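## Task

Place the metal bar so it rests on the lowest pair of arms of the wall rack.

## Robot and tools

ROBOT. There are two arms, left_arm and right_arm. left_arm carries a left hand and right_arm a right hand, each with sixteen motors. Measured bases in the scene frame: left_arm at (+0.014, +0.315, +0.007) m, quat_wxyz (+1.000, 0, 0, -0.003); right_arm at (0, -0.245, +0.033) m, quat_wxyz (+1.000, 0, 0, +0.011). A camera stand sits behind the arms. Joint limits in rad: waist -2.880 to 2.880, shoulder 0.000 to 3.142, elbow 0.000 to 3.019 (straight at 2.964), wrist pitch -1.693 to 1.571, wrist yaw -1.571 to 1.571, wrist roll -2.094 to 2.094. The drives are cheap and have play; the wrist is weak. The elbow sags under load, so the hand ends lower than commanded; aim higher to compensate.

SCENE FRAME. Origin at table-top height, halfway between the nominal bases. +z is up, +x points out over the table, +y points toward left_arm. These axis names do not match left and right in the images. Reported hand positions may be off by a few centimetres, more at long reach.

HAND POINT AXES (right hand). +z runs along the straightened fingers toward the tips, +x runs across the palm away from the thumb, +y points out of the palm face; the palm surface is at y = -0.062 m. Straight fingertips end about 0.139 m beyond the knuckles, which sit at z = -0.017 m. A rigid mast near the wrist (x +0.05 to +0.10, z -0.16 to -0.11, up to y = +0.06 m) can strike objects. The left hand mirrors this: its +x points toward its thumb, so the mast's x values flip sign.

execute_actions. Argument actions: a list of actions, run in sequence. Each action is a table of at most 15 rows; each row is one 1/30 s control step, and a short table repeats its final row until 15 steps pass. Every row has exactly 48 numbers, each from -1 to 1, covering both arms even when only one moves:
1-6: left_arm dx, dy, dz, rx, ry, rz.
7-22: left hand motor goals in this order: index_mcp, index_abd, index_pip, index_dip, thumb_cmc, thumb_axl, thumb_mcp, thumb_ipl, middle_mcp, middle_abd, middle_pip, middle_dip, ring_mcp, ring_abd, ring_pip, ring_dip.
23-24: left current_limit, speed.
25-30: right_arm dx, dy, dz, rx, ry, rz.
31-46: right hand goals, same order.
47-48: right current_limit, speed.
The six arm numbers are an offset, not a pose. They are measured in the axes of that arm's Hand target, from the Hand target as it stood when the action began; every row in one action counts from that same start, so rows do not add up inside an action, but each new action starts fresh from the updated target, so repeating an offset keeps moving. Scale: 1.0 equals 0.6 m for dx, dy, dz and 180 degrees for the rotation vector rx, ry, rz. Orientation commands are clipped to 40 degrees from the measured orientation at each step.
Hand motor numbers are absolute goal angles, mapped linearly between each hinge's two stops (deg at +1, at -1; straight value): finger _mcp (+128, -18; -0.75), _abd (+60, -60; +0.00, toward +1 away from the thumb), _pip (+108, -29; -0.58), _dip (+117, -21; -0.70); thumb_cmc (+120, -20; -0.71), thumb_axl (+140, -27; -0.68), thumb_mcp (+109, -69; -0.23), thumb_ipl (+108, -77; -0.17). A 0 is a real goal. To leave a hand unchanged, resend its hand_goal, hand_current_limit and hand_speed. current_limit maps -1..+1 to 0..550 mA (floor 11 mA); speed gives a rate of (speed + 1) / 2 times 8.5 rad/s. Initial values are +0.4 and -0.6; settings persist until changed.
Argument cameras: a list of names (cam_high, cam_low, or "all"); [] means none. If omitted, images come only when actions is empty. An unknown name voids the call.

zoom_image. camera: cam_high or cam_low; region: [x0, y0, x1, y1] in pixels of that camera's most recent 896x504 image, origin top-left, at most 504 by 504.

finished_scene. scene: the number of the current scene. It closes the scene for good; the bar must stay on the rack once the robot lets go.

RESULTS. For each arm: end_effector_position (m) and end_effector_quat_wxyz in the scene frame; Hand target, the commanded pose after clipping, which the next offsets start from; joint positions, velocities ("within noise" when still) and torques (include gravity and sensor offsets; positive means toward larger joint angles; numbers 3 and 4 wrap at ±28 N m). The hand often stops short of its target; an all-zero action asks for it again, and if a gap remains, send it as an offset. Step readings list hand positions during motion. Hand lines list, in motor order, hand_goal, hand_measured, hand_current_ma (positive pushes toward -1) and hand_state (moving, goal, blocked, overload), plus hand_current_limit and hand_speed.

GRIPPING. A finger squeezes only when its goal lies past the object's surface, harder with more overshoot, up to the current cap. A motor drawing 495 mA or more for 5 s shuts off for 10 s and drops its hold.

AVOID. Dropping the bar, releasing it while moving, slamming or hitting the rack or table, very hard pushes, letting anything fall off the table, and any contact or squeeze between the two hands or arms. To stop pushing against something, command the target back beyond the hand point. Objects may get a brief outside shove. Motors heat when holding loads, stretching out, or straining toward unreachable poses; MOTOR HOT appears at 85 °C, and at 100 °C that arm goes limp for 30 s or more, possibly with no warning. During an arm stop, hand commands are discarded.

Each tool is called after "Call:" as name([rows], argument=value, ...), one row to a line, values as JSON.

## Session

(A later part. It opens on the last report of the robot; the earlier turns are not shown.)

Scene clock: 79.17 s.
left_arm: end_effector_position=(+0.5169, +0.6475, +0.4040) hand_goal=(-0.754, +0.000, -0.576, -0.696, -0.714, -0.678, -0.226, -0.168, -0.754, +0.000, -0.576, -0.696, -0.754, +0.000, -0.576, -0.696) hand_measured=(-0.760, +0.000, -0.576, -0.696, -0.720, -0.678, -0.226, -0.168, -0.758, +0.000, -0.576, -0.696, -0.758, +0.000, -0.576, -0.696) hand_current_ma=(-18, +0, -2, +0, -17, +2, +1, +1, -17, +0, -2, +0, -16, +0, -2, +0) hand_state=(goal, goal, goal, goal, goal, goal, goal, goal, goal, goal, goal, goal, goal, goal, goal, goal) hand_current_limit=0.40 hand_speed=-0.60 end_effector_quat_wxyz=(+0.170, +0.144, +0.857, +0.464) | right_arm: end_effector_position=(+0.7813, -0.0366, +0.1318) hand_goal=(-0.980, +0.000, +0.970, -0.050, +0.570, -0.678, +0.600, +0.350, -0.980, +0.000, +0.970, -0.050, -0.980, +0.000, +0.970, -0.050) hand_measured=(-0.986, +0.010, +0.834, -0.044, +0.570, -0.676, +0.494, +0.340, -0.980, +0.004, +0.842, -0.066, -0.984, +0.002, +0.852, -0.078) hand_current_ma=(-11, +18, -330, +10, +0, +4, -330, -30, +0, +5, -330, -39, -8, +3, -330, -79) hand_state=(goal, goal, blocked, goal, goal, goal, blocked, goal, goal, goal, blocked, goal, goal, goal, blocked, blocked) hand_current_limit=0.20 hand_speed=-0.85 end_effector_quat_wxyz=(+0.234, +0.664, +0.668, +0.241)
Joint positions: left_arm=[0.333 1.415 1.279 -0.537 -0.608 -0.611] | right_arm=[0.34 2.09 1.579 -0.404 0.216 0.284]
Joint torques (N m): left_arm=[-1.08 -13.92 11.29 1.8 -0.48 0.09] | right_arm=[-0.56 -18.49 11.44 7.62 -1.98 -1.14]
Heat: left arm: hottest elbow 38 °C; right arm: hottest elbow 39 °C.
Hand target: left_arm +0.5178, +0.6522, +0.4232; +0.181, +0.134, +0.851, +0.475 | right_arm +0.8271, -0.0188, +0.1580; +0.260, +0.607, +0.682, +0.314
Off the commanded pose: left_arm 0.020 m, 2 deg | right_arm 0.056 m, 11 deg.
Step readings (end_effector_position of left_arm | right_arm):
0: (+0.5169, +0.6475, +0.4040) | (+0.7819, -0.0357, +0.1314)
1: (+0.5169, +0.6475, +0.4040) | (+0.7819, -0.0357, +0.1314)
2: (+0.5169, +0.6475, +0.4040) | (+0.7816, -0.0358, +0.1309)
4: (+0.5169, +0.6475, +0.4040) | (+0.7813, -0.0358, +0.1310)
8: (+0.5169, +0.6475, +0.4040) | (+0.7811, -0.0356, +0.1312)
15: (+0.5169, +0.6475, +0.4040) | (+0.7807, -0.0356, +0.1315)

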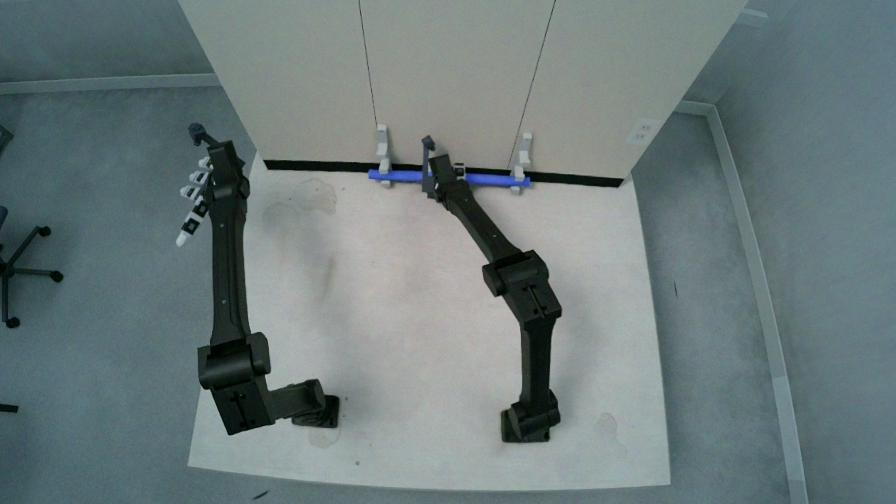

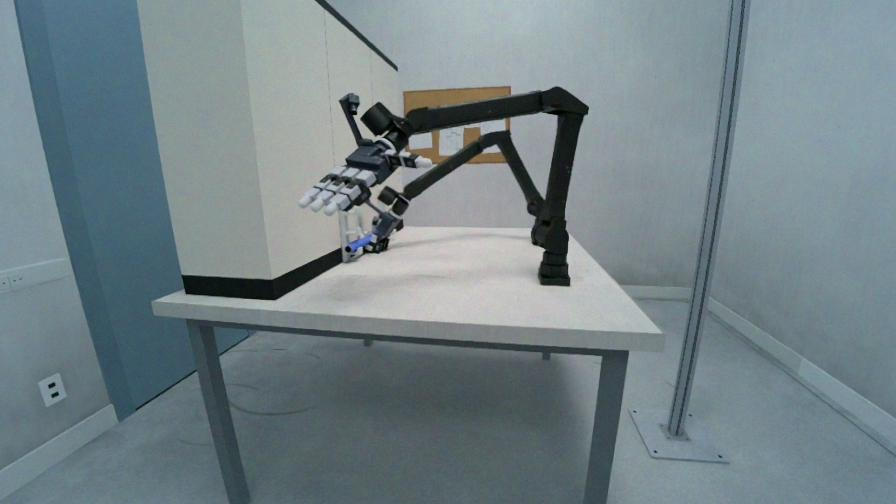

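Call:
execute_actions([
  [[0,0,0,0,0,0,-0.754,0,-0.576,-0.696,-0.714,-0.678,-0.226,-0.168,-0.754,0,-0.576,-0.696,-0.754,0,-0.576,-0.696,0.4,-0.6,0,0,0,0.015,0,0,-0.98,0,0.97,-0.05,0.571,-0.678,0.5,0.35,-0.98,0,0.97,-0.05,-0.98,0,0.97,-0.05,0.2,-0.85],[0,0,0,0,0,0,-0.754,0,-0.576,-0.696,-0.714,-0.678,-0.226,-0.168,-0.754,0,-0.576,-0.696,-0.754,0,-0.576,-0.696,0.4,-0.6,0,0,0,0.03,0,0,-0.98,0,0.97,-0.05,0.571,-0.678,0.44,0.35,-0.98,0,0.97,-0.05,-0.98,0,0.97,-0.05,0.2,-0.85]],
], cameras=["all"])

Call:
zoom_image(camera="cam_high", region=[500, 150, 560, 210])

Call:
zoom_image(camera="cam_high", region=[355, 150, 415, 210])

Call:
zoom_image(camera="cam_low", region=[340, 220, 400, 265])

Scene clock: 80.57 s.
left_arm: end_effector_position=(+0.5169, +0.6475, +0.4040) hand_goal=(-0.754, +0.000, -0.576, -0.696, -0.714, -0.678, -0.226, -0.168, -0.754, +0.000, -0.576, -0.696, -0.754, +0.000, -0.576, -0.696) hand_measured=(-0.760, +0.000, -0.576, -0.696, -0.720, -0.678, -0.226, -0.168, -0.758, +0.000, -0.576, -0.696, -0.758, +0.000, -0.576, -0.696) hand_current_ma=(-18, +0, -2, +0, -17, +2, +1, +1, -17, +0, -2, +0, -16, +0, -2, +0) hand_state=(goal, goal, goal, goal, goal, goal, goal, goal, goal, goal, goal, goal, goal, goal, goal, goal) hand_current_limit=0.40 hand_speed=-0.60 end_effector_quat_wxyz=(+0.170, +0.144, +0.857, +0.464) | right_arm: end_effector_position=(+0.7808, -0.0367, +0.1289) hand_goal=(-0.980, +0.000, +0.970, -0.050, +0.570, -0.678, +0.440, +0.350, -0.980, +0.000, +0.970, -0.050, -0.980, +0.000, +0.970, -0.050) hand_measured=(-0.982, +0.004, +0.842, -0.040, +0.570, -0.676, +0.448, +0.350, -0.986, -0.002, +0.844, -0.066, -0.992, -0.004, +0.852, -0.080) hand_current_ma=(-3, +7, -330, +20, +0, +4, +23, -1, -12, -1, -330, -38, -27, -4, -330, -82) hand_state=(goal, goal, blocked, goal, goal, goal, goal, goal, goal, goal, blocked, goal, goal, goal, blocked, blocked) hand_current_limit=0.20 hand_speed=-0.85 end_effector_quat_wxyz=(+0.222, +0.662, +0.674, +0.241)
Joint positions: left_arm=[0.333 1.415 1.279 -0.537 -0.608 -0.611] | right_arm=[0.334 2.088 1.579 -0.417 0.188 0.277]
Joint torques (N m): left_arm=[-1.32 -14.04 11.19 1.83 -0.47 0.08] | right_arm=[-0.21 -18.43 15.46 2.39 -2 -0.97]
Heat: left arm: hottest elbow 38 °C; right arm: hottest elbow 40 °C.
Hand target: left_arm +0.5178, +0.6522, +0.4232; +0.181, +0.134, +0.851, +0.475 | right_arm +0.8271, -0.0188, +0.1580; +0.231, +0.619, +0.696, +0.281
Off the commanded pose: left_arm 0.020 m, 2 deg | right_arm 0.058 m, 7 deg.
Step readings (end_effector_position of left_arm | right_arm):
0: (+0.5169, +0.6475, +0.4040) | (+0.7813, -0.0366, +0.1318)
1: (+0.5169, +0.6475, +0.4040) | (+0.7813, -0.0366, +0.1318)
2: (+0.5169, +0.6475, +0.4040) | (+0.7813, -0.0364, +0.1317)
4: (+0.5169, +0.6475, +0.4040) | (+0.7813, -0.0355, +0.1314)
8: (+0.5169, +0.6475, +0.4040) | (+0.7809, -0.0359, +0.1297)
15: (+0.5169, +0.6475, +0.4040) | (+0.7808, -0.0370, +0.1290)

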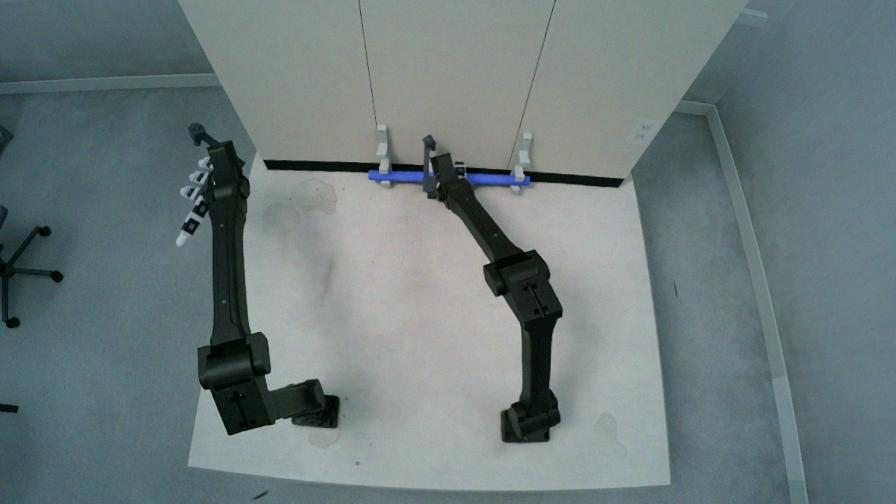

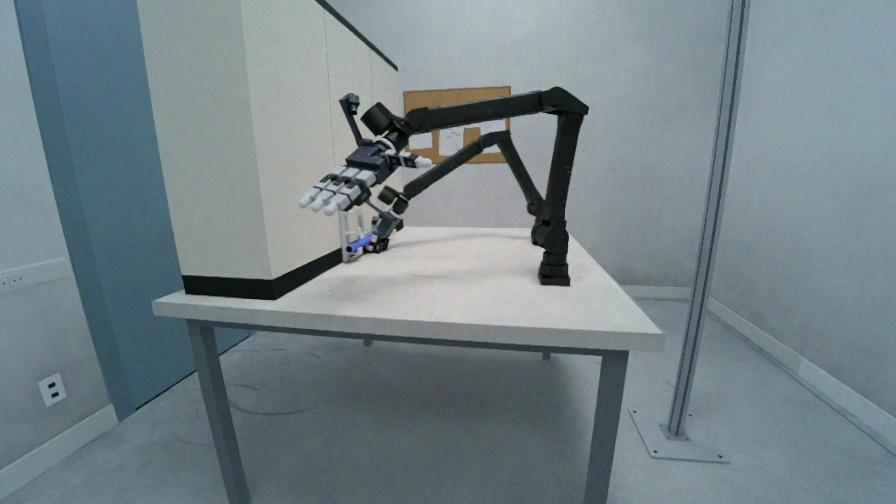

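Scaled by 8.400.

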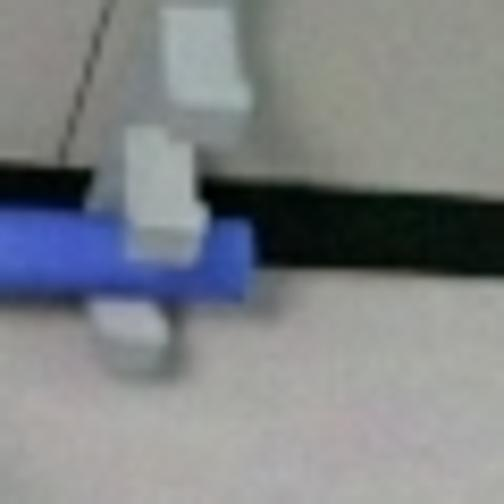

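Scaled by 8.400.

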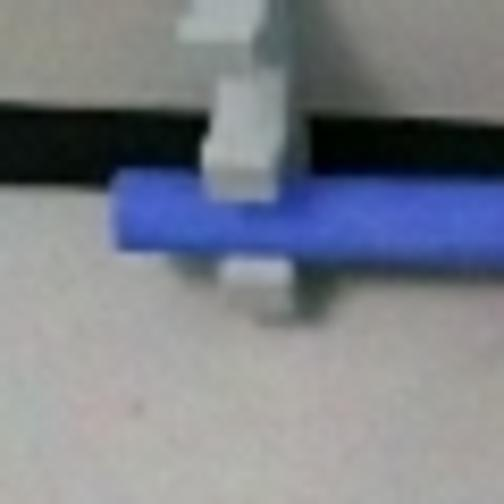

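Scaled by 8.400.

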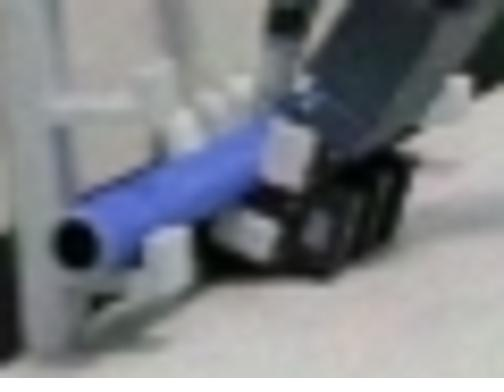

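Call:
execute_actions([
  [[0,0,0,0,0,0,-0.754,0,-0.576,-0.696,-0.714,-0.678,-0.226,-0.168,-0.754,0,-0.576,-0.696,-0.754,0,-0.576,-0.696,0.4,-0.6,0.0009,-0.0095,-0.0019,-0.0002,-0.0056,0.0061,-0.98,0,0.97,-0.1,0.571,-0.678,0.36,0.4,-0.98,0,0.97,-0.1,-0.98,0,0.97,-0.1,0.2,-0.85],[0,0,0,0,0,0,-0.754,0,-0.576,-0.696,-0.714,-0.678,-0.226,-0.168,-0.754,0,-0.576,-0.696,-0.754,0,-0.576,-0.696,0.4,-0.6,0.0018,-0.019,-0.0038,-0.0004,-0.0113,0.0123,-0.98,0,0.97,-0.15,0.571,-0.678,0.28,0.45,-0.98,0,0.97,-0.15,-0.98,0,0.97,-0.15,0.2,-0.85]],
], cameras=["all"])

Call:
zoom_image(camera="cam_high", region=[500, 150, 560, 210])

Call:
zoom_image(camera="cam_low", region=[340, 220, 400, 265])

Scene clock: 81.67 s.
left_arm: end_effector_position=(+0.5169, +0.6475, +0.4040) hand_goal=(-0.754, +0.000, -0.576, -0.696, -0.714, -0.678, -0.226, -0.168, -0.754, +0.000, -0.576, -0.696, -0.754, +0.000, -0.576, -0.696) hand_measured=(-0.760, +0.000, -0.576, -0.696, -0.720, -0.678, -0.226, -0.168, -0.758, +0.000, -0.576, -0.696, -0.758, +0.000, -0.576, -0.696) hand_current_ma=(-18, +0, -2, +0, -17, +2, +1, +1, -17, +0, -2, +0, -16, +0, -2, +0) hand_state=(goal, goal, goal, goal, goal, goal, goal, goal, goal, goal, goal, goal, goal, goal, goal, goal) hand_current_limit=0.40 hand_speed=-0.60 end_effector_quat_wxyz=(+0.170, +0.144, +0.857, +0.464) | right_arm: end_effector_position=(+0.7805, -0.0367, +0.1293) hand_goal=(-0.980, +0.000, +0.970, -0.150, +0.570, -0.678, +0.280, +0.450, -0.980, +0.000, +0.970, -0.150, -0.980, +0.000, +0.970, -0.150) hand_measured=(-0.980, +0.006, +0.862, -0.088, +0.570, -0.676, +0.288, +0.448, -0.984, +0.000, +0.872, -0.124, -0.990, +0.000, +0.880, -0.152) hand_current_ma=(+0, +11, -330, +203, +0, +4, +25, -3, -8, +1, -330, +73, -25, -1, -327, -3) hand_state=(goal, goal, blocked, blocked, goal, goal, goal, goal, goal, goal, blocked, blocked, goal, goal, blocked, goal) hand_current_limit=0.20 hand_speed=-0.85 end_effector_quat_wxyz=(+0.224, +0.663, +0.673, +0.240)
Joint positions: left_arm=[0.333 1.415 1.279 -0.537 -0.608 -0.611] | right_arm=[0.335 2.088 1.579 -0.417 0.194 0.278]
Joint torques (N m): left_arm=[-1.38 -13.98 11.28 1.78 -0.48 0.06] | right_arm=[0.85 -18.43 14.28 2.67 -0.57 -0.46]
Heat: left arm: hottest elbow 38 °C; right arm: hottest elbow 40 °C.
Hand target: left_arm +0.5178, +0.6522, +0.4232; +0.181, +0.134, +0.851, +0.475 | right_arm +0.8171, -0.0188, +0.1519; +0.238, +0.637, +0.680, +0.275
Off the commanded pose: left_arm 0.020 m, 2 deg | right_arm 0.047 m, 5 deg.
Step readings (end_effector_position of left_arm | right_arm):
0: (+0.5169, +0.6475, +0.4040) | (+0.7808, -0.0367, +0.1289)
1: (+0.5169, +0.6475, +0.4040) | (+0.7808, -0.0367, +0.1289)
2: (+0.5169, +0.6475, +0.4040) | (+0.7808, -0.0367, +0.1289)
4: (+0.5169, +0.6475, +0.4040) | (+0.7808, -0.0367, +0.1289)
8: (+0.5169, +0.6475, +0.4040) | (+0.7805, -0.0367, +0.1293)
15: (+0.5169, +0.6475, +0.4040) | (+0.7805, -0.0367, +0.1293)

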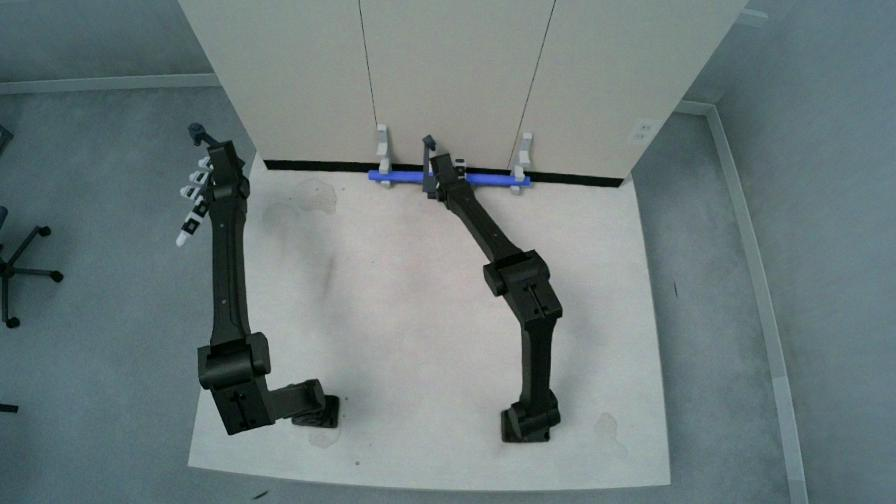

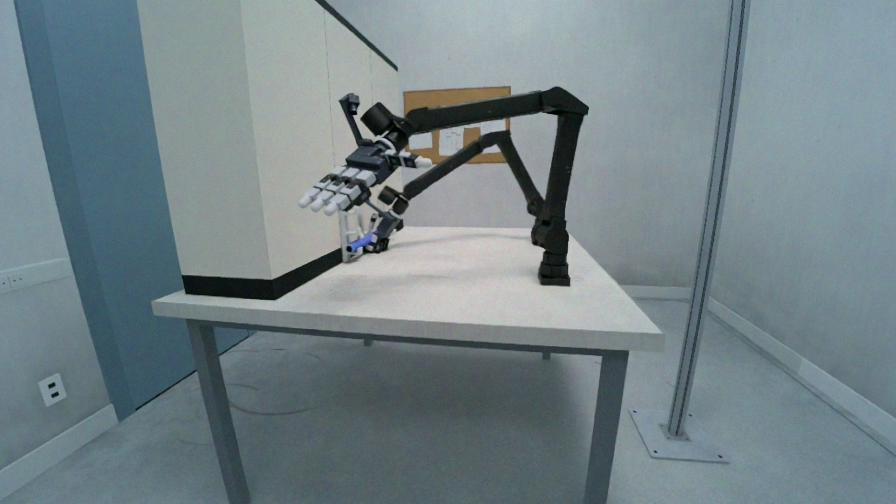

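Scaled by 8.400.

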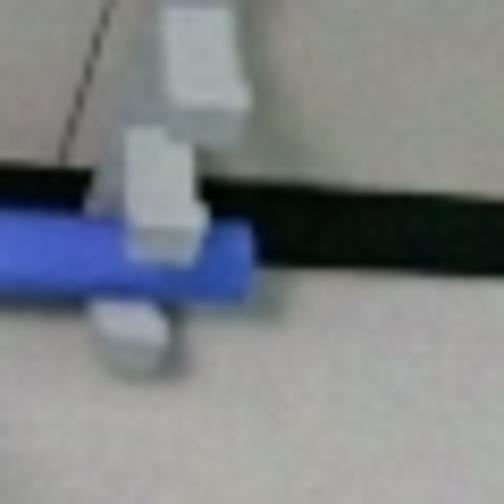

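Scaled by 8.400.

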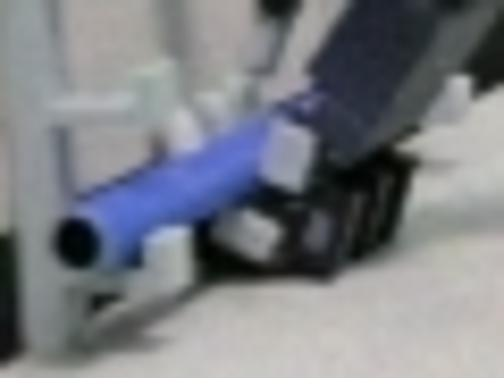

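Call:
execute_actions([
  [[0,0,0,0,0,0,-0.754,0,-0.576,-0.696,-0.714,-0.678,-0.226,-0.168,-0.754,0,-0.576,-0.696,-0.754,0,-0.576,-0.696,0.4,-0.6,0.001,-0.0145,-0.0085,0,0,0,-0.98,0,0.88,-0.15,0.571,-0.678,0.24,0.45,-0.98,0,0.88,-0.17,-0.98,0,0.88,-0.18,0.2,-0.85],[0,0,0,0,0,0,-0.754,0,-0.576,-0.696,-0.714,-0.678,-0.226,-0.168,-0.754,0,-0.576,-0.696,-0.754,0,-0.576,-0.696,0.4,-0.6,0.002,-0.029,-0.017,0,0,0,-0.98,0,0.82,-0.15,0.571,-0.678,0.2,0.45,-0.98,0,0.83,-0.17,-0.98,0,0.83,-0.18,0.2,-0.85]],
], cameras=["all"])

Call:
zoom_image(camera="cam_high", region=[500, 150, 560, 210])

Call:
zoom_image(camera="cam_low", region=[340, 220, 400, 265])

Scene clock: 82.70 s.
left_arm: end_effector_position=(+0.5169, +0.6475, +0.4040) hand_goal=(-0.754, +0.000, -0.576, -0.696, -0.714, -0.678, -0.226, -0.168, -0.754, +0.000, -0.576, -0.696, -0.754, +0.000, -0.576, -0.696) hand_measured=(-0.760, +0.000, -0.576, -0.696, -0.720, -0.678, -0.226, -0.168, -0.758, +0.000, -0.576, -0.696, -0.758, +0.000, -0.576, -0.696) hand_current_ma=(-18, +0, -2, +0, -17, +2, +1, +1, -17, +0, -2, +0, -16, +0, -2, +0) hand_state=(goal, goal, goal, goal, goal, goal, goal, goal, goal, goal, goal, goal, goal, goal, goal, goal) hand_current_limit=0.40 hand_speed=-0.60 end_effector_quat_wxyz=(+0.170, +0.144, +0.857, +0.464) | right_arm: end_effector_position=(+0.7803, -0.0361, +0.1306) hand_goal=(-0.980, +0.000, +0.820, -0.150, +0.570, -0.678, +0.200, +0.450, -0.980, +0.000, +0.830, -0.170, -0.980, +0.000, +0.830, -0.180) hand_measured=(-0.978, +0.008, +0.854, -0.092, +0.570, -0.676, +0.210, +0.448, -0.982, +0.002, +0.864, -0.130, -0.986, +0.000, +0.870, -0.162) hand_current_ma=(+3, +13, +93, +189, +0, +4, +26, -3, -3, +2, +94, +122, -13, +0, +118, +44) hand_state=(goal, goal, blocked, blocked, goal, goal, goal, goal, goal, goal, blocked, blocked, goal, goal, blocked, goal) hand_current_limit=0.20 hand_speed=-0.85 end_effector_quat_wxyz=(+0.225, +0.663, +0.672, +0.240)
Joint positions: left_arm=[0.333 1.415 1.279 -0.537 -0.608 -0.611] | right_arm=[0.337 2.087 1.579 -0.417 0.197 0.28]
Joint torques (N m): left_arm=[-1.2 -14.33 11.25 1.78 -0.46 0.08] | right_arm=[1.32 -20.95 9.47 4.01 -0.4 -0.39]
Heat: left arm: hottest elbow 38 °C; right arm: hottest elbow 40 °C.
Hand target: left_arm +0.5178, +0.6522, +0.4232; +0.181, +0.134, +0.851, +0.475 | right_arm +0.7974, -0.0190, +0.1477; +0.238, +0.637, +0.680, +0.275
Off the commanded pose: left_arm 0.020 m, 2 deg | right_arm 0.030 m, 5 deg.
Step readings (end_effector_position of left_arm | right_arm):
0: (+0.5169, +0.6475, +0.4040) | (+0.7805, -0.0367, +0.1293)
1: (+0.5169, +0.6475, +0.4040) | (+0.7805, -0.0370, +0.1294)
2: (+0.5169, +0.6475, +0.4040) | (+0.7806, -0.0369, +0.1306)
4: (+0.5169, +0.6475, +0.4040) | (+0.7806, -0.0373, +0.1306)
8: (+0.5169, +0.6475, +0.4040) | (+0.7801, -0.0362, +0.1303)
15: (+0.5169, +0.6475, +0.4040) | (+0.7803, -0.0361, +0.1306)

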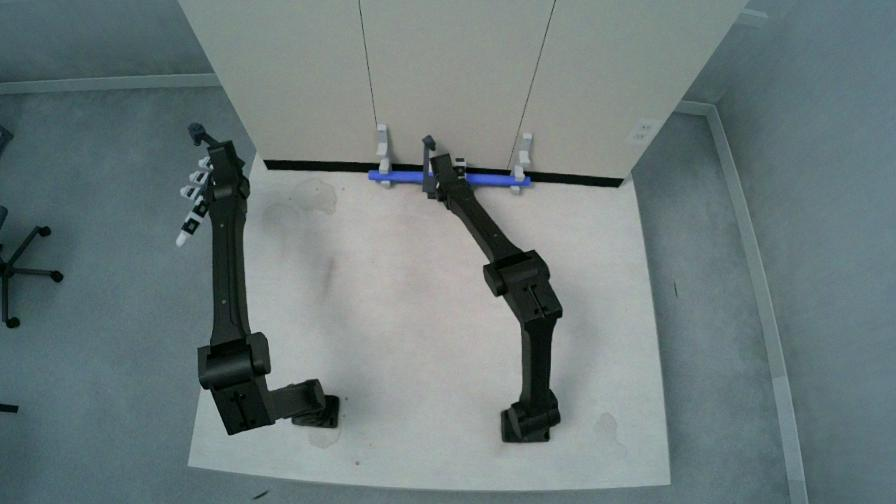

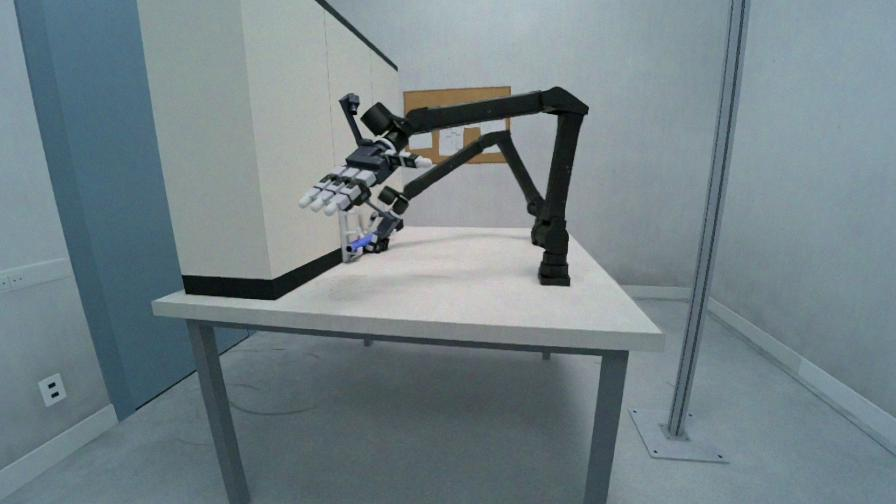

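Scaled by 8.400.

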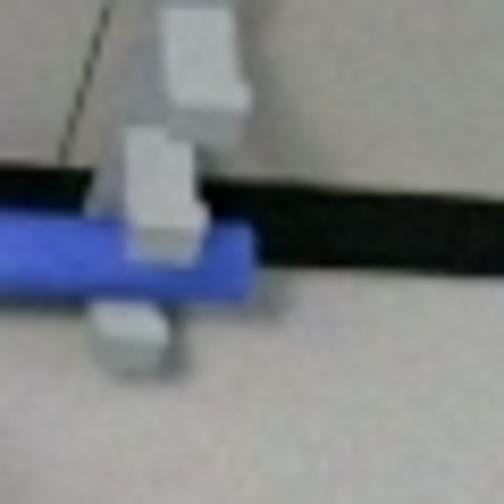

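Scaled by 8.400.

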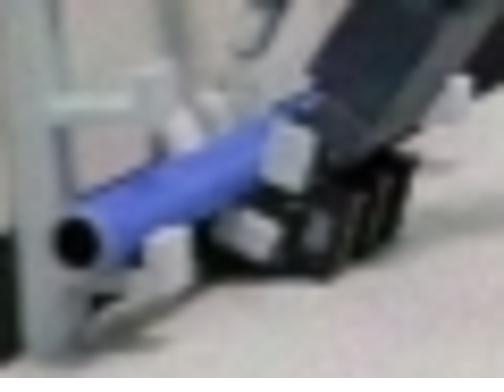

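Call:
execute_actions([
  [[0,0,0,0,0,0,-0.754,0,-0.576,-0.696,-0.714,-0.678,-0.226,-0.168,-0.754,0,-0.576,-0.696,-0.754,0,-0.576,-0.696,0.4,-0.6,0.0025,-0.021,-0.0078,0,0,0,-0.98,0,0.82,-0.15,0.571,-0.678,0.2,0.45,-0.98,0,0.83,-0.17,-0.98,0,0.83,-0.18,0.2,-0.85],[0,0,0,0,0,0,-0.754,0,-0.576,-0.696,-0.714,-0.678,-0.226,-0.168,-0.754,0,-0.576,-0.696,-0.754,0,-0.576,-0.696,0.4,-0.6,0.005,-0.0418,-0.0156,0,0,0,-0.98,0,0.82,-0.15,0.571,-0.678,0.2,0.45,-0.98,0,0.83,-0.17,-0.98,0,0.83,-0.18,0.2,-0.85]],
], cameras=["all"])

Call:
zoom_image(camera="cam_high", region=[500, 150, 560, 210])

Call:
zoom_image(camera="cam_low", region=[340, 220, 400, 265])

Scene clock: 84.03 s.
left_arm: end_effector_position=(+0.5169, +0.6475, +0.4040) hand_goal=(-0.754, +0.000, -0.576, -0.696, -0.714, -0.678, -0.226, -0.168, -0.754, +0.000, -0.576, -0.696, -0.754, +0.000, -0.576, -0.696) hand_measured=(-0.760, +0.000, -0.576, -0.696, -0.720, -0.678, -0.226, -0.168, -0.758, +0.000, -0.576, -0.696, -0.758, +0.000, -0.576, -0.696) hand_current_ma=(-18, +0, -2, +0, -17, +2, +1, +1, -17, +0, -2, +0, -16, +0, -2, +0) hand_state=(goal, goal, goal, goal, goal, goal, goal, goal, goal, goal, goal, goal, goal, goal, goal, goal) hand_current_limit=0.40 hand_speed=-0.60 end_effector_quat_wxyz=(+0.170, +0.144, +0.857, +0.464) | right_arm: end_effector_position=(+0.7744, -0.0375, +0.1334) hand_goal=(-0.980, +0.000, +0.820, -0.150, +0.570, -0.678, +0.200, +0.450, -0.980, +0.000, +0.830, -0.170, -0.980, +0.000, +0.830, -0.180) hand_measured=(-0.998, +0.004, +0.838, -0.116, +0.570, -0.676, +0.210, +0.448, -0.996, -0.002, +0.830, -0.142, -0.996, -0.004, +0.820, -0.164) hand_current_ma=(-49, +7, +44, +94, +0, +4, +26, -2, -41, -3, +0, +75, -38, -6, -22, +38) hand_state=(goal, goal, goal, blocked, goal, goal, goal, goal, goal, goal, goal, blocked, goal, goal, goal, goal) hand_current_limit=0.20 hand_speed=-0.85 end_effector_quat_wxyz=(+0.237, +0.655, +0.669, +0.259)
Joint positions: left_arm=[0.333 1.415 1.279 -0.537 -0.608 -0.611] | right_arm=[0.337 2.067 1.522 -0.332 0.199 0.266]
Joint torques (N m): left_arm=[-1.32 -14.27 11.3 1.74 -0.46 0.07] | right_arm=[1.49 -22.24 6.69 2.84 -0.12 -0.13]
Heat: left arm: hottest elbow 38 °C; right arm: hottest elbow 40 °C.
Hand target: left_arm +0.5178, +0.6522, +0.4232; +0.181, +0.134, +0.851, +0.475 | right_arm +0.7724, -0.0176, +0.1377; +0.238, +0.637, +0.680, +0.275
Off the commanded pose: left_arm 0.020 m, 2 deg | right_arm 0.020 m, 3 deg.
Step readings (end_effector_position of left_arm | right_arm):
0: (+0.5169, +0.6475, +0.4040) | (+0.7803, -0.0361, +0.1306)
1: (+0.5169, +0.6475, +0.4040) | (+0.7798, -0.0363, +0.1298)
2: (+0.5169, +0.6475, +0.4040) | (+0.7791, -0.0364, +0.1297)
4: (+0.5169, +0.6475, +0.4040) | (+0.7779, -0.0368, +0.1303)
8: (+0.5169, +0.6475, +0.4040) | (+0.7756, -0.0371, +0.1321)
15: (+0.5169, +0.6475, +0.4040) | (+0.7747, -0.0375, +0.1327)

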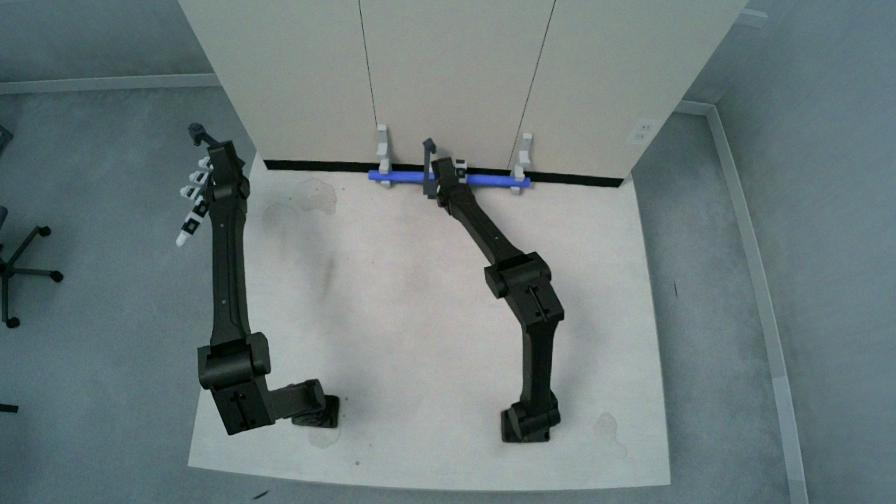

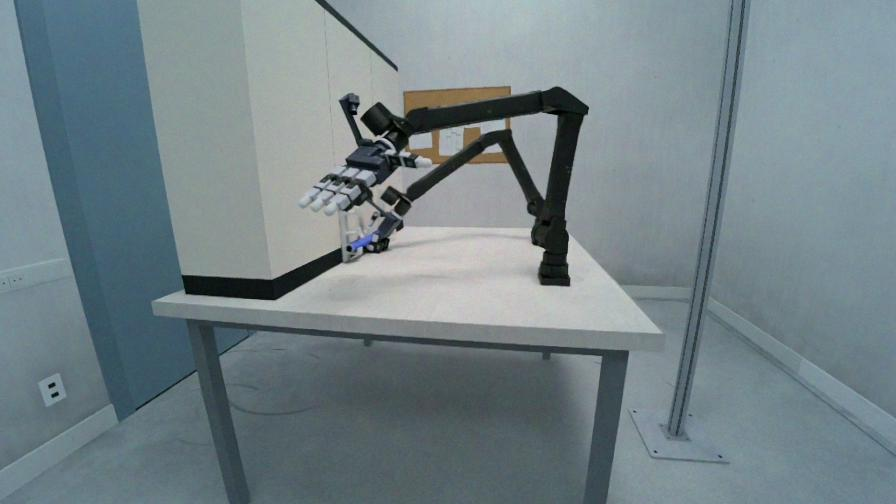

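Scaled by 8.400.

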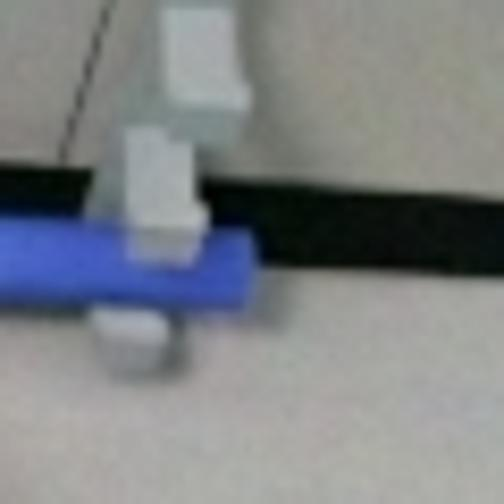

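Scaled by 8.400.

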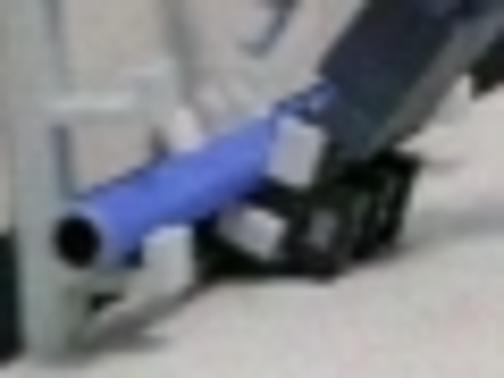

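Call:
execute_actions([
  [[0,0,0,0,0,0,-0.754,0,-0.576,-0.696,-0.714,-0.678,-0.226,-0.168,-0.754,0,-0.576,-0.696,-0.754,0,-0.576,-0.696,0.4,-0.6,0.002,-0.016,-0.0075,0,0,0,-0.98,0,0.76,-0.25,0.571,-0.678,0.1,0.35,-0.98,0,0.76,-0.25,-0.98,0,0.76,-0.25,0.2,-0.85],[0,0,0,0,0,0,-0.754,0,-0.576,-0.696,-0.714,-0.678,-0.226,-0.168,-0.754,0,-0.576,-0.696,-0.754,0,-0.576,-0.696,0.4,-0.6,0.004,-0.0316,-0.015,0,0,0,-0.98,0,0.70,-0.35,0.571,-0.678,0,0.25,-0.98,0,0.70,-0.35,-0.98,0,0.70,-0.35,0.2,-0.85]],
], cameras=["all"])

Call:
zoom_image(camera="cam_high", region=[500, 150, 560, 210])

Call:
zoom_image(camera="cam_low", region=[340, 220, 400, 265])

Scene clock: 85.40 s.
left_arm: end_effector_position=(+0.5169, +0.6475, +0.4040) hand_goal=(-0.754, +0.000, -0.576, -0.696, -0.714, -0.678, -0.226, -0.168, -0.754, +0.000, -0.576, -0.696, -0.754, +0.000, -0.576, -0.696) hand_measured=(-0.760, +0.000, -0.576, -0.696, -0.720, -0.678, -0.226, -0.168, -0.758, +0.000, -0.576, -0.696, -0.758, +0.000, -0.576, -0.696) hand_current_ma=(-18, +0, -2, +0, -17, +2, +1, +1, -17, +0, -2, +0, -16, +0, -2, +0) hand_state=(goal, goal, goal, goal, goal, goal, goal, goal, goal, goal, goal, goal, goal, goal, goal, goal) hand_current_limit=0.40 hand_speed=-0.60 end_effector_quat_wxyz=(+0.170, +0.144, +0.857, +0.464) | right_arm: end_effector_position=(+0.7617, -0.0384, +0.1353) hand_goal=(-0.980, +0.000, +0.700, -0.350, +0.570, -0.678, +0.000, +0.250, -0.980, +0.000, +0.700, -0.350, -0.980, +0.000, +0.700, -0.350) hand_measured=(-0.958, -0.004, +0.758, -0.280, +0.570, -0.676, +0.010, +0.254, -0.962, -0.006, +0.744, -0.304, -0.966, -0.006, +0.728, -0.324) hand_current_ma=(+60, -7, +190, +240, +0, +4, +28, +9, +46, -8, +134, +145, +38, -9, +73, +71) hand_state=(blocked, goal, blocked, blocked, goal, goal, goal, goal, goal, goal, blocked, blocked, goal, goal, blocked, blocked) hand_current_limit=0.20 hand_speed=-0.85 end_effector_quat_wxyz=(+0.246, +0.651, +0.666, +0.270)
Joint positions: left_arm=[0.333 1.415 1.279 -0.537 -0.608 -0.611] | right_arm=[0.343 2.038 1.456 -0.265 0.206 0.264]
Joint torques (N m): left_arm=[-1.38 -14.33 11.33 1.87 -0.46 0.08] | right_arm=[1.73 -21.66 6.06 1.74 -0.1 -0.02]
Heat: left arm: hottest elbow 38 °C; right arm: hottest elbow 40 °C.
Hand target: left_arm +0.5178, +0.6522, +0.4232; +0.181, +0.134, +0.851, +0.475 | right_arm +0.7522, -0.0165, +0.1315; +0.238, +0.637, +0.680, +0.275
Off the commanded pose: left_arm 0.020 m, 2 deg | right_arm 0.024 m, 2 deg.
Step readings (end_effector_position of left_arm | right_arm):
0: (+0.5169, +0.6475, +0.4040) | (+0.7744, -0.0375, +0.1334)
1: (+0.5169, +0.6475, +0.4040) | (+0.7746, -0.0374, +0.1337)
2: (+0.5169, +0.6475, +0.4040) | (+0.7741, -0.0376, +0.1327)
4: (+0.5169, +0.6475, +0.4040) | (+0.7710, -0.0380, +0.1347)
8: (+0.5169, +0.6475, +0.4040) | (+0.7652, -0.0384, +0.1362)
15: (+0.5169, +0.6475, +0.4040) | (+0.7620, -0.0382, +0.1358)

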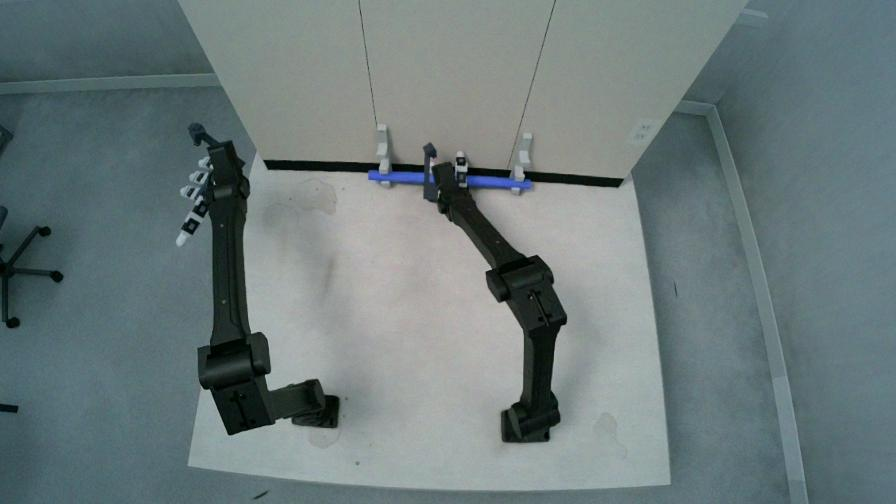

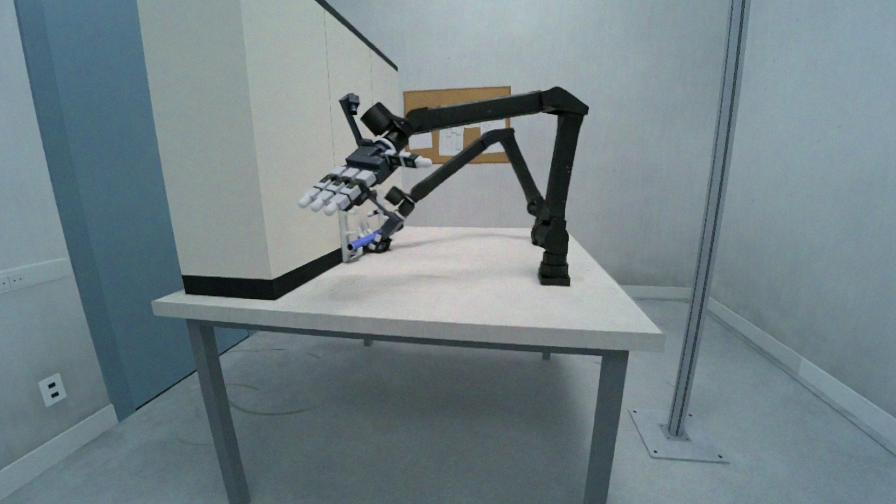

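Scaled by 8.400.

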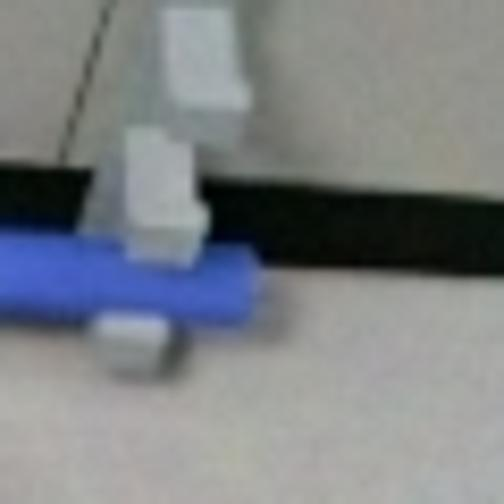

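Scaled by 8.400.

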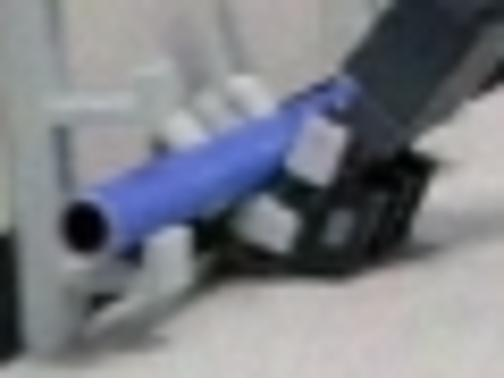

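Call:
execute_actions([
  [[0,0,0,0,0,0,-0.754,0,-0.576,-0.696,-0.714,-0.678,-0.226,-0.168,-0.754,0,-0.576,-0.696,-0.754,0,-0.576,-0.696,0.4,-0.6,-0.001,-0.0064,0.0167,0,0,0,-0.98,0,0.69,-0.38,0.571,-0.678,0,0.25,-0.98,0,0.69,-0.4,-0.98,0,0.69,-0.4,0.2,-0.85],[0,0,0,0,0,0,-0.754,0,-0.576,-0.696,-0.714,-0.678,-0.226,-0.168,-0.754,0,-0.576,-0.696,-0.754,0,-0.576,-0.696,0.4,-0.6,-0.0019,-0.0128,0.0335,0,0,0,-0.98,0,0.66,-0.45,0.571,-0.678,0,0.25,-0.98,0,0.66,-0.45,-0.98,0,0.66,-0.45,0.2,-0.85]],
], cameras=["all"])

Call:
zoom_image(camera="cam_high", region=[500, 150, 560, 210])

Call:
zoom_image(camera="cam_low", region=[340, 220, 400, 265])

Scene clock: 86.93 s.
left_arm: end_effector_position=(+0.5169, +0.6475, +0.4040) hand_goal=(-0.754, +0.000, -0.576, -0.696, -0.714, -0.678, -0.226, -0.168, -0.754, +0.000, -0.576, -0.696, -0.754, +0.000, -0.576, -0.696) hand_measured=(-0.760, +0.000, -0.576, -0.696, -0.720, -0.678, -0.226, -0.168, -0.758, +0.000, -0.576, -0.696, -0.758, +0.000, -0.576, -0.696) hand_current_ma=(-18, +0, -2, +0, -17, +2, +1, +1, -17, +0, -2, +0, -16, +0, -2, +0) hand_state=(goal, goal, goal, goal, goal, goal, goal, goal, goal, goal, goal, goal, goal, goal, goal, goal) hand_current_limit=0.40 hand_speed=-0.60 end_effector_quat_wxyz=(+0.170, +0.144, +0.857, +0.464) | right_arm: end_effector_position=(+0.7611, -0.0372, +0.1350) hand_goal=(-0.980, +0.000, +0.660, -0.450, +0.570, -0.678, +0.000, +0.250, -0.980, +0.000, +0.660, -0.450, -0.980, +0.000, +0.660, -0.450) hand_measured=(-0.954, -0.004, +0.754, -0.294, +0.570, -0.676, +0.010, +0.254, -0.960, -0.006, +0.744, -0.330, -0.962, -0.004, +0.726, -0.360) hand_current_ma=(+77, -7, +330, +330, +0, +4, +28, +9, +51, -9, +297, +330, +50, -7, +224, +330) hand_state=(blocked, goal, blocked, blocked, goal, goal, goal, goal, goal, goal, blocked, blocked, goal, goal, blocked, blocked) hand_current_limit=0.20 hand_speed=-0.85 end_effector_quat_wxyz=(+0.246, +0.649, +0.666, +0.272)
Joint positions: left_arm=[0.333 1.415 1.279 -0.537 -0.608 -0.611] | right_arm=[0.344 2.038 1.453 -0.259 0.206 0.263]
Joint torques (N m): left_arm=[-1.49 -14.1 11.26 1.81 -0.47 0.1] | right_arm=[1.67 -17.73 7.06 2.81 -0.23 -0.04]
Heat: left arm: hottest elbow 38 °C; right arm: hottest elbow 39 °C.
Hand target: left_arm +0.5178, +0.6522, +0.4232; +0.181, +0.134, +0.851, +0.475 | right_arm +0.7602, -0.0166, +0.1115; +0.238, +0.637, +0.680, +0.275
Off the commanded pose: left_arm 0.020 m, 2 deg | right_arm 0.031 m, 2 deg.
Step readings (end_effector_position of left_arm | right_arm):
0: (+0.5169, +0.6475, +0.4040) | (+0.7617, -0.0384, +0.1353)
1: (+0.5169, +0.6475, +0.4040) | (+0.7617, -0.0384, +0.1353)
2: (+0.5169, +0.6475, +0.4040) | (+0.7617, -0.0384, +0.1353)
4: (+0.5169, +0.6475, +0.4040) | (+0.7615, -0.0384, +0.1352)
8: (+0.5169, +0.6475, +0.4040) | (+0.7611, -0.0372, +0.1350)
15: (+0.5169, +0.6475, +0.4040) | (+0.7611, -0.0372, +0.1350)

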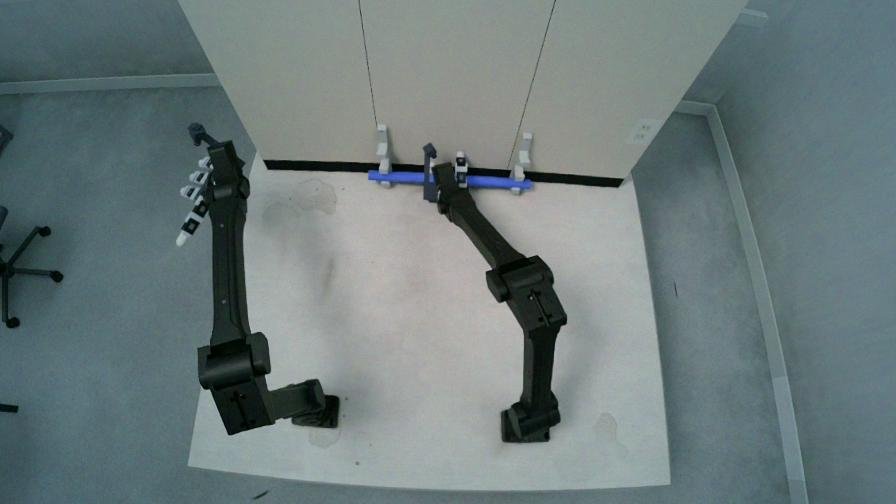

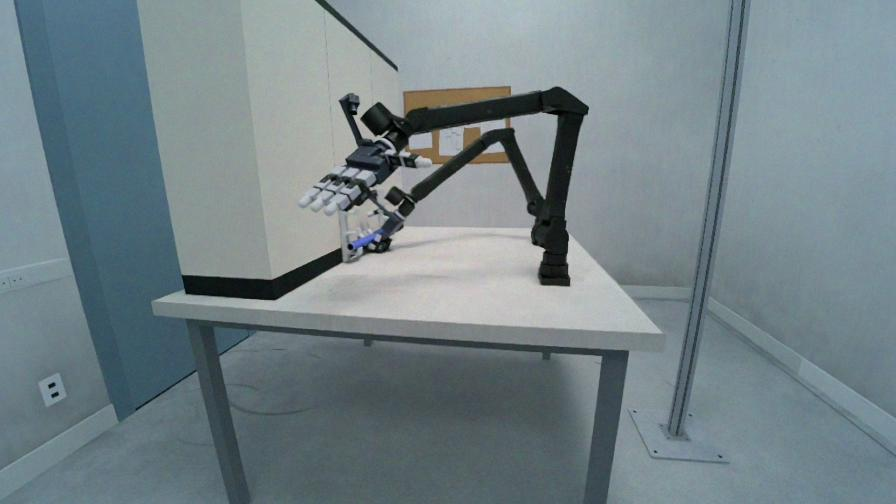

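Scaled by 8.400.

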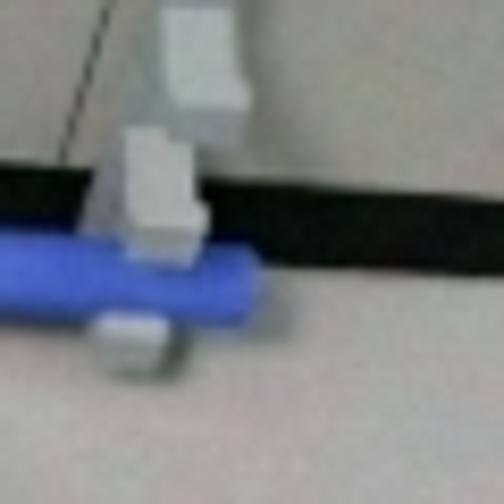

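Scaled by 8.400.

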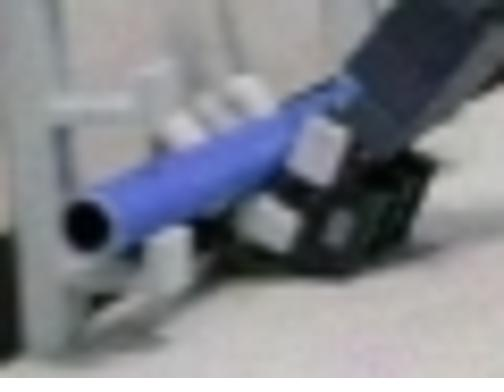

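Call:
execute_actions([
  [[0,0,0,0,0,0,-0.754,0,-0.576,-0.696,-0.714,-0.678,-0.226,-0.168,-0.754,0,-0.576,-0.696,-0.754,0,-0.576,-0.696,0.4,-0.6,0,-0.0113,0.0123,0,0,0,-0.98,0,0.74,-0.26,0.571,-0.678,0,0.25,-0.98,0,0.73,-0.29,-0.98,0,0.71,-0.32,0.2,-0.85],[0,0,0,0,0,0,-0.754,0,-0.576,-0.696,-0.714,-0.678,-0.226,-0.168,-0.754,0,-0.576,-0.696,-0.754,0,-0.576,-0.696,0.4,-0.6,0,-0.0226,0.0245,0,0,0,-0.98,0,0.74,-0.26,0.571,-0.678,0,0.25,-0.98,0,0.73,-0.29,-0.98,0,0.71,-0.32,0.2,-0.85]],
], cameras=["all"])

Call:
zoom_image(camera="cam_high", region=[500, 150, 560, 210])

Call:
zoom_image(camera="cam_low", region=[340, 220, 400, 265])

Scene clock: 88.13 s.
left_arm: end_effector_position=(+0.5169, +0.6475, +0.4040) hand_goal=(-0.754, +0.000, -0.576, -0.696, -0.714, -0.678, -0.226, -0.168, -0.754, +0.000, -0.576, -0.696, -0.754, +0.000, -0.576, -0.696) hand_measured=(-0.760, +0.000, -0.576, -0.696, -0.720, -0.678, -0.226, -0.168, -0.758, +0.000, -0.576, -0.696, -0.758, +0.000, -0.576, -0.696) hand_current_ma=(-18, +0, -2, +0, -17, +2, +1, +1, -17, +0, -2, +0, -16, +0, -2, +0) hand_state=(goal, goal, goal, goal, goal, goal, goal, goal, goal, goal, goal, goal, goal, goal, goal, goal) hand_current_limit=0.40 hand_speed=-0.60 end_effector_quat_wxyz=(+0.170, +0.144, +0.857, +0.464) | right_arm: end_effector_position=(+0.7624, -0.0372, +0.1370) hand_goal=(-0.980, +0.000, +0.740, -0.260, +0.570, -0.678, +0.000, +0.250, -0.980, +0.000, +0.730, -0.290, -0.980, +0.000, +0.710, -0.320) hand_measured=(-0.992, -0.004, +0.766, -0.248, +0.570, -0.676, +0.010, +0.254, -0.992, -0.006, +0.752, -0.278, -0.992, -0.006, +0.732, -0.302) hand_current_ma=(-29, -4, +68, +29, +0, +4, +28, +9, -29, -9, +58, +26, -28, -10, +57, +43) hand_state=(goal, goal, blocked, goal, goal, goal, goal, goal, goal, goal, blocked, goal, goal, goal, blocked, goal) hand_current_limit=0.20 hand_speed=-0.85 end_effector_quat_wxyz=(+0.254, +0.646, +0.663, +0.280)
Joint positions: left_arm=[0.333 1.415 1.279 -0.537 -0.608 -0.611] | right_arm=[0.344 2.039 1.444 -0.223 0.213 0.257]
Joint torques (N m): left_arm=[-1.2 -13.92 11.25 1.81 -0.48 0.08] | right_arm=[1.73 -15.79 6.46 3.11 -0.45 -0.04]
Heat: left arm: hottest elbow 38 °C; right arm: hottest elbow 39 °C.
Hand target: left_arm +0.5178, +0.6522, +0.4232; +0.181, +0.134, +0.851, +0.475 | right_arm +0.7601, -0.0160, +0.0915; +0.238, +0.637, +0.680, +0.275
Off the commanded pose: left_arm 0.020 m, 2 deg | right_arm 0.050 m, 3 deg.
Step readings (end_effector_position of left_arm | right_arm):
0: (+0.5169, +0.6475, +0.4040) | (+0.7611, -0.0372, +0.1350)
1: (+0.5169, +0.6475, +0.4040) | (+0.7611, -0.0372, +0.1350)
2: (+0.5169, +0.6475, +0.4040) | (+0.7610, -0.0375, +0.1350)
4: (+0.5169, +0.6475, +0.4040) | (+0.7612, -0.0375, +0.1354)
8: (+0.5169, +0.6475, +0.4040) | (+0.7618, -0.0372, +0.1359)
15: (+0.5169, +0.6475, +0.4040) | (+0.7624, -0.0372, +0.1370)

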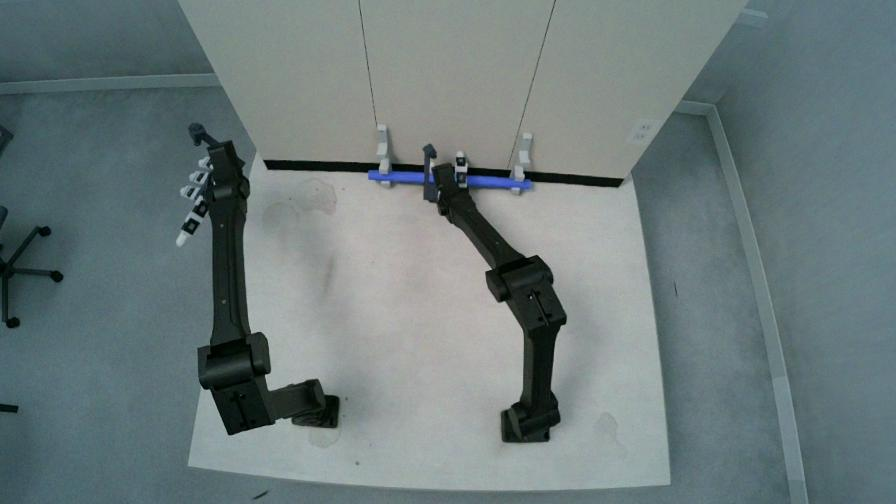

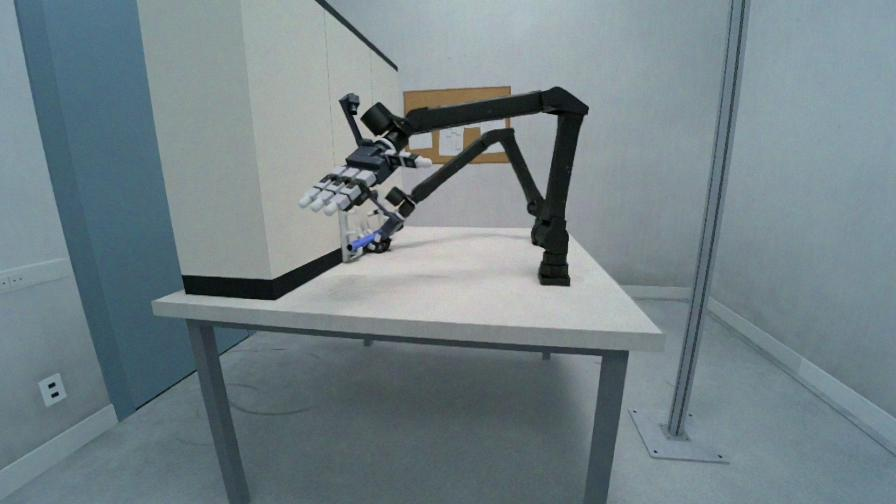

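Scaled by 8.400.

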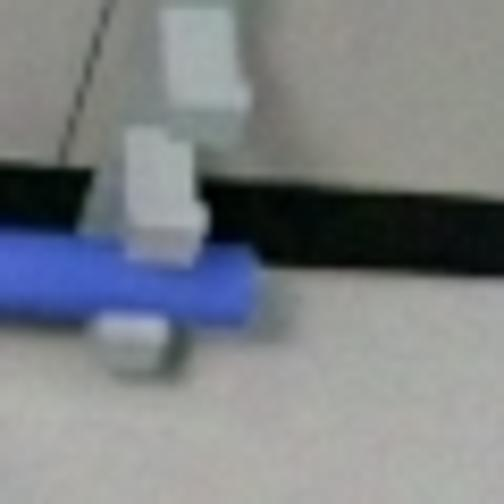

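Scaled by 8.400.

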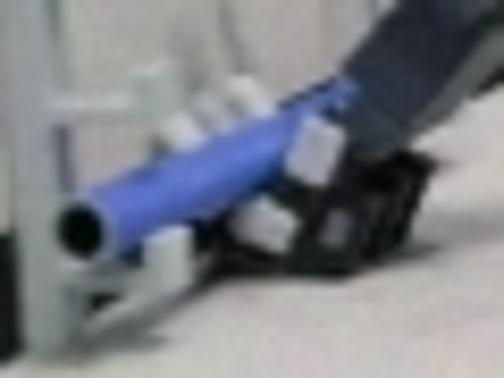

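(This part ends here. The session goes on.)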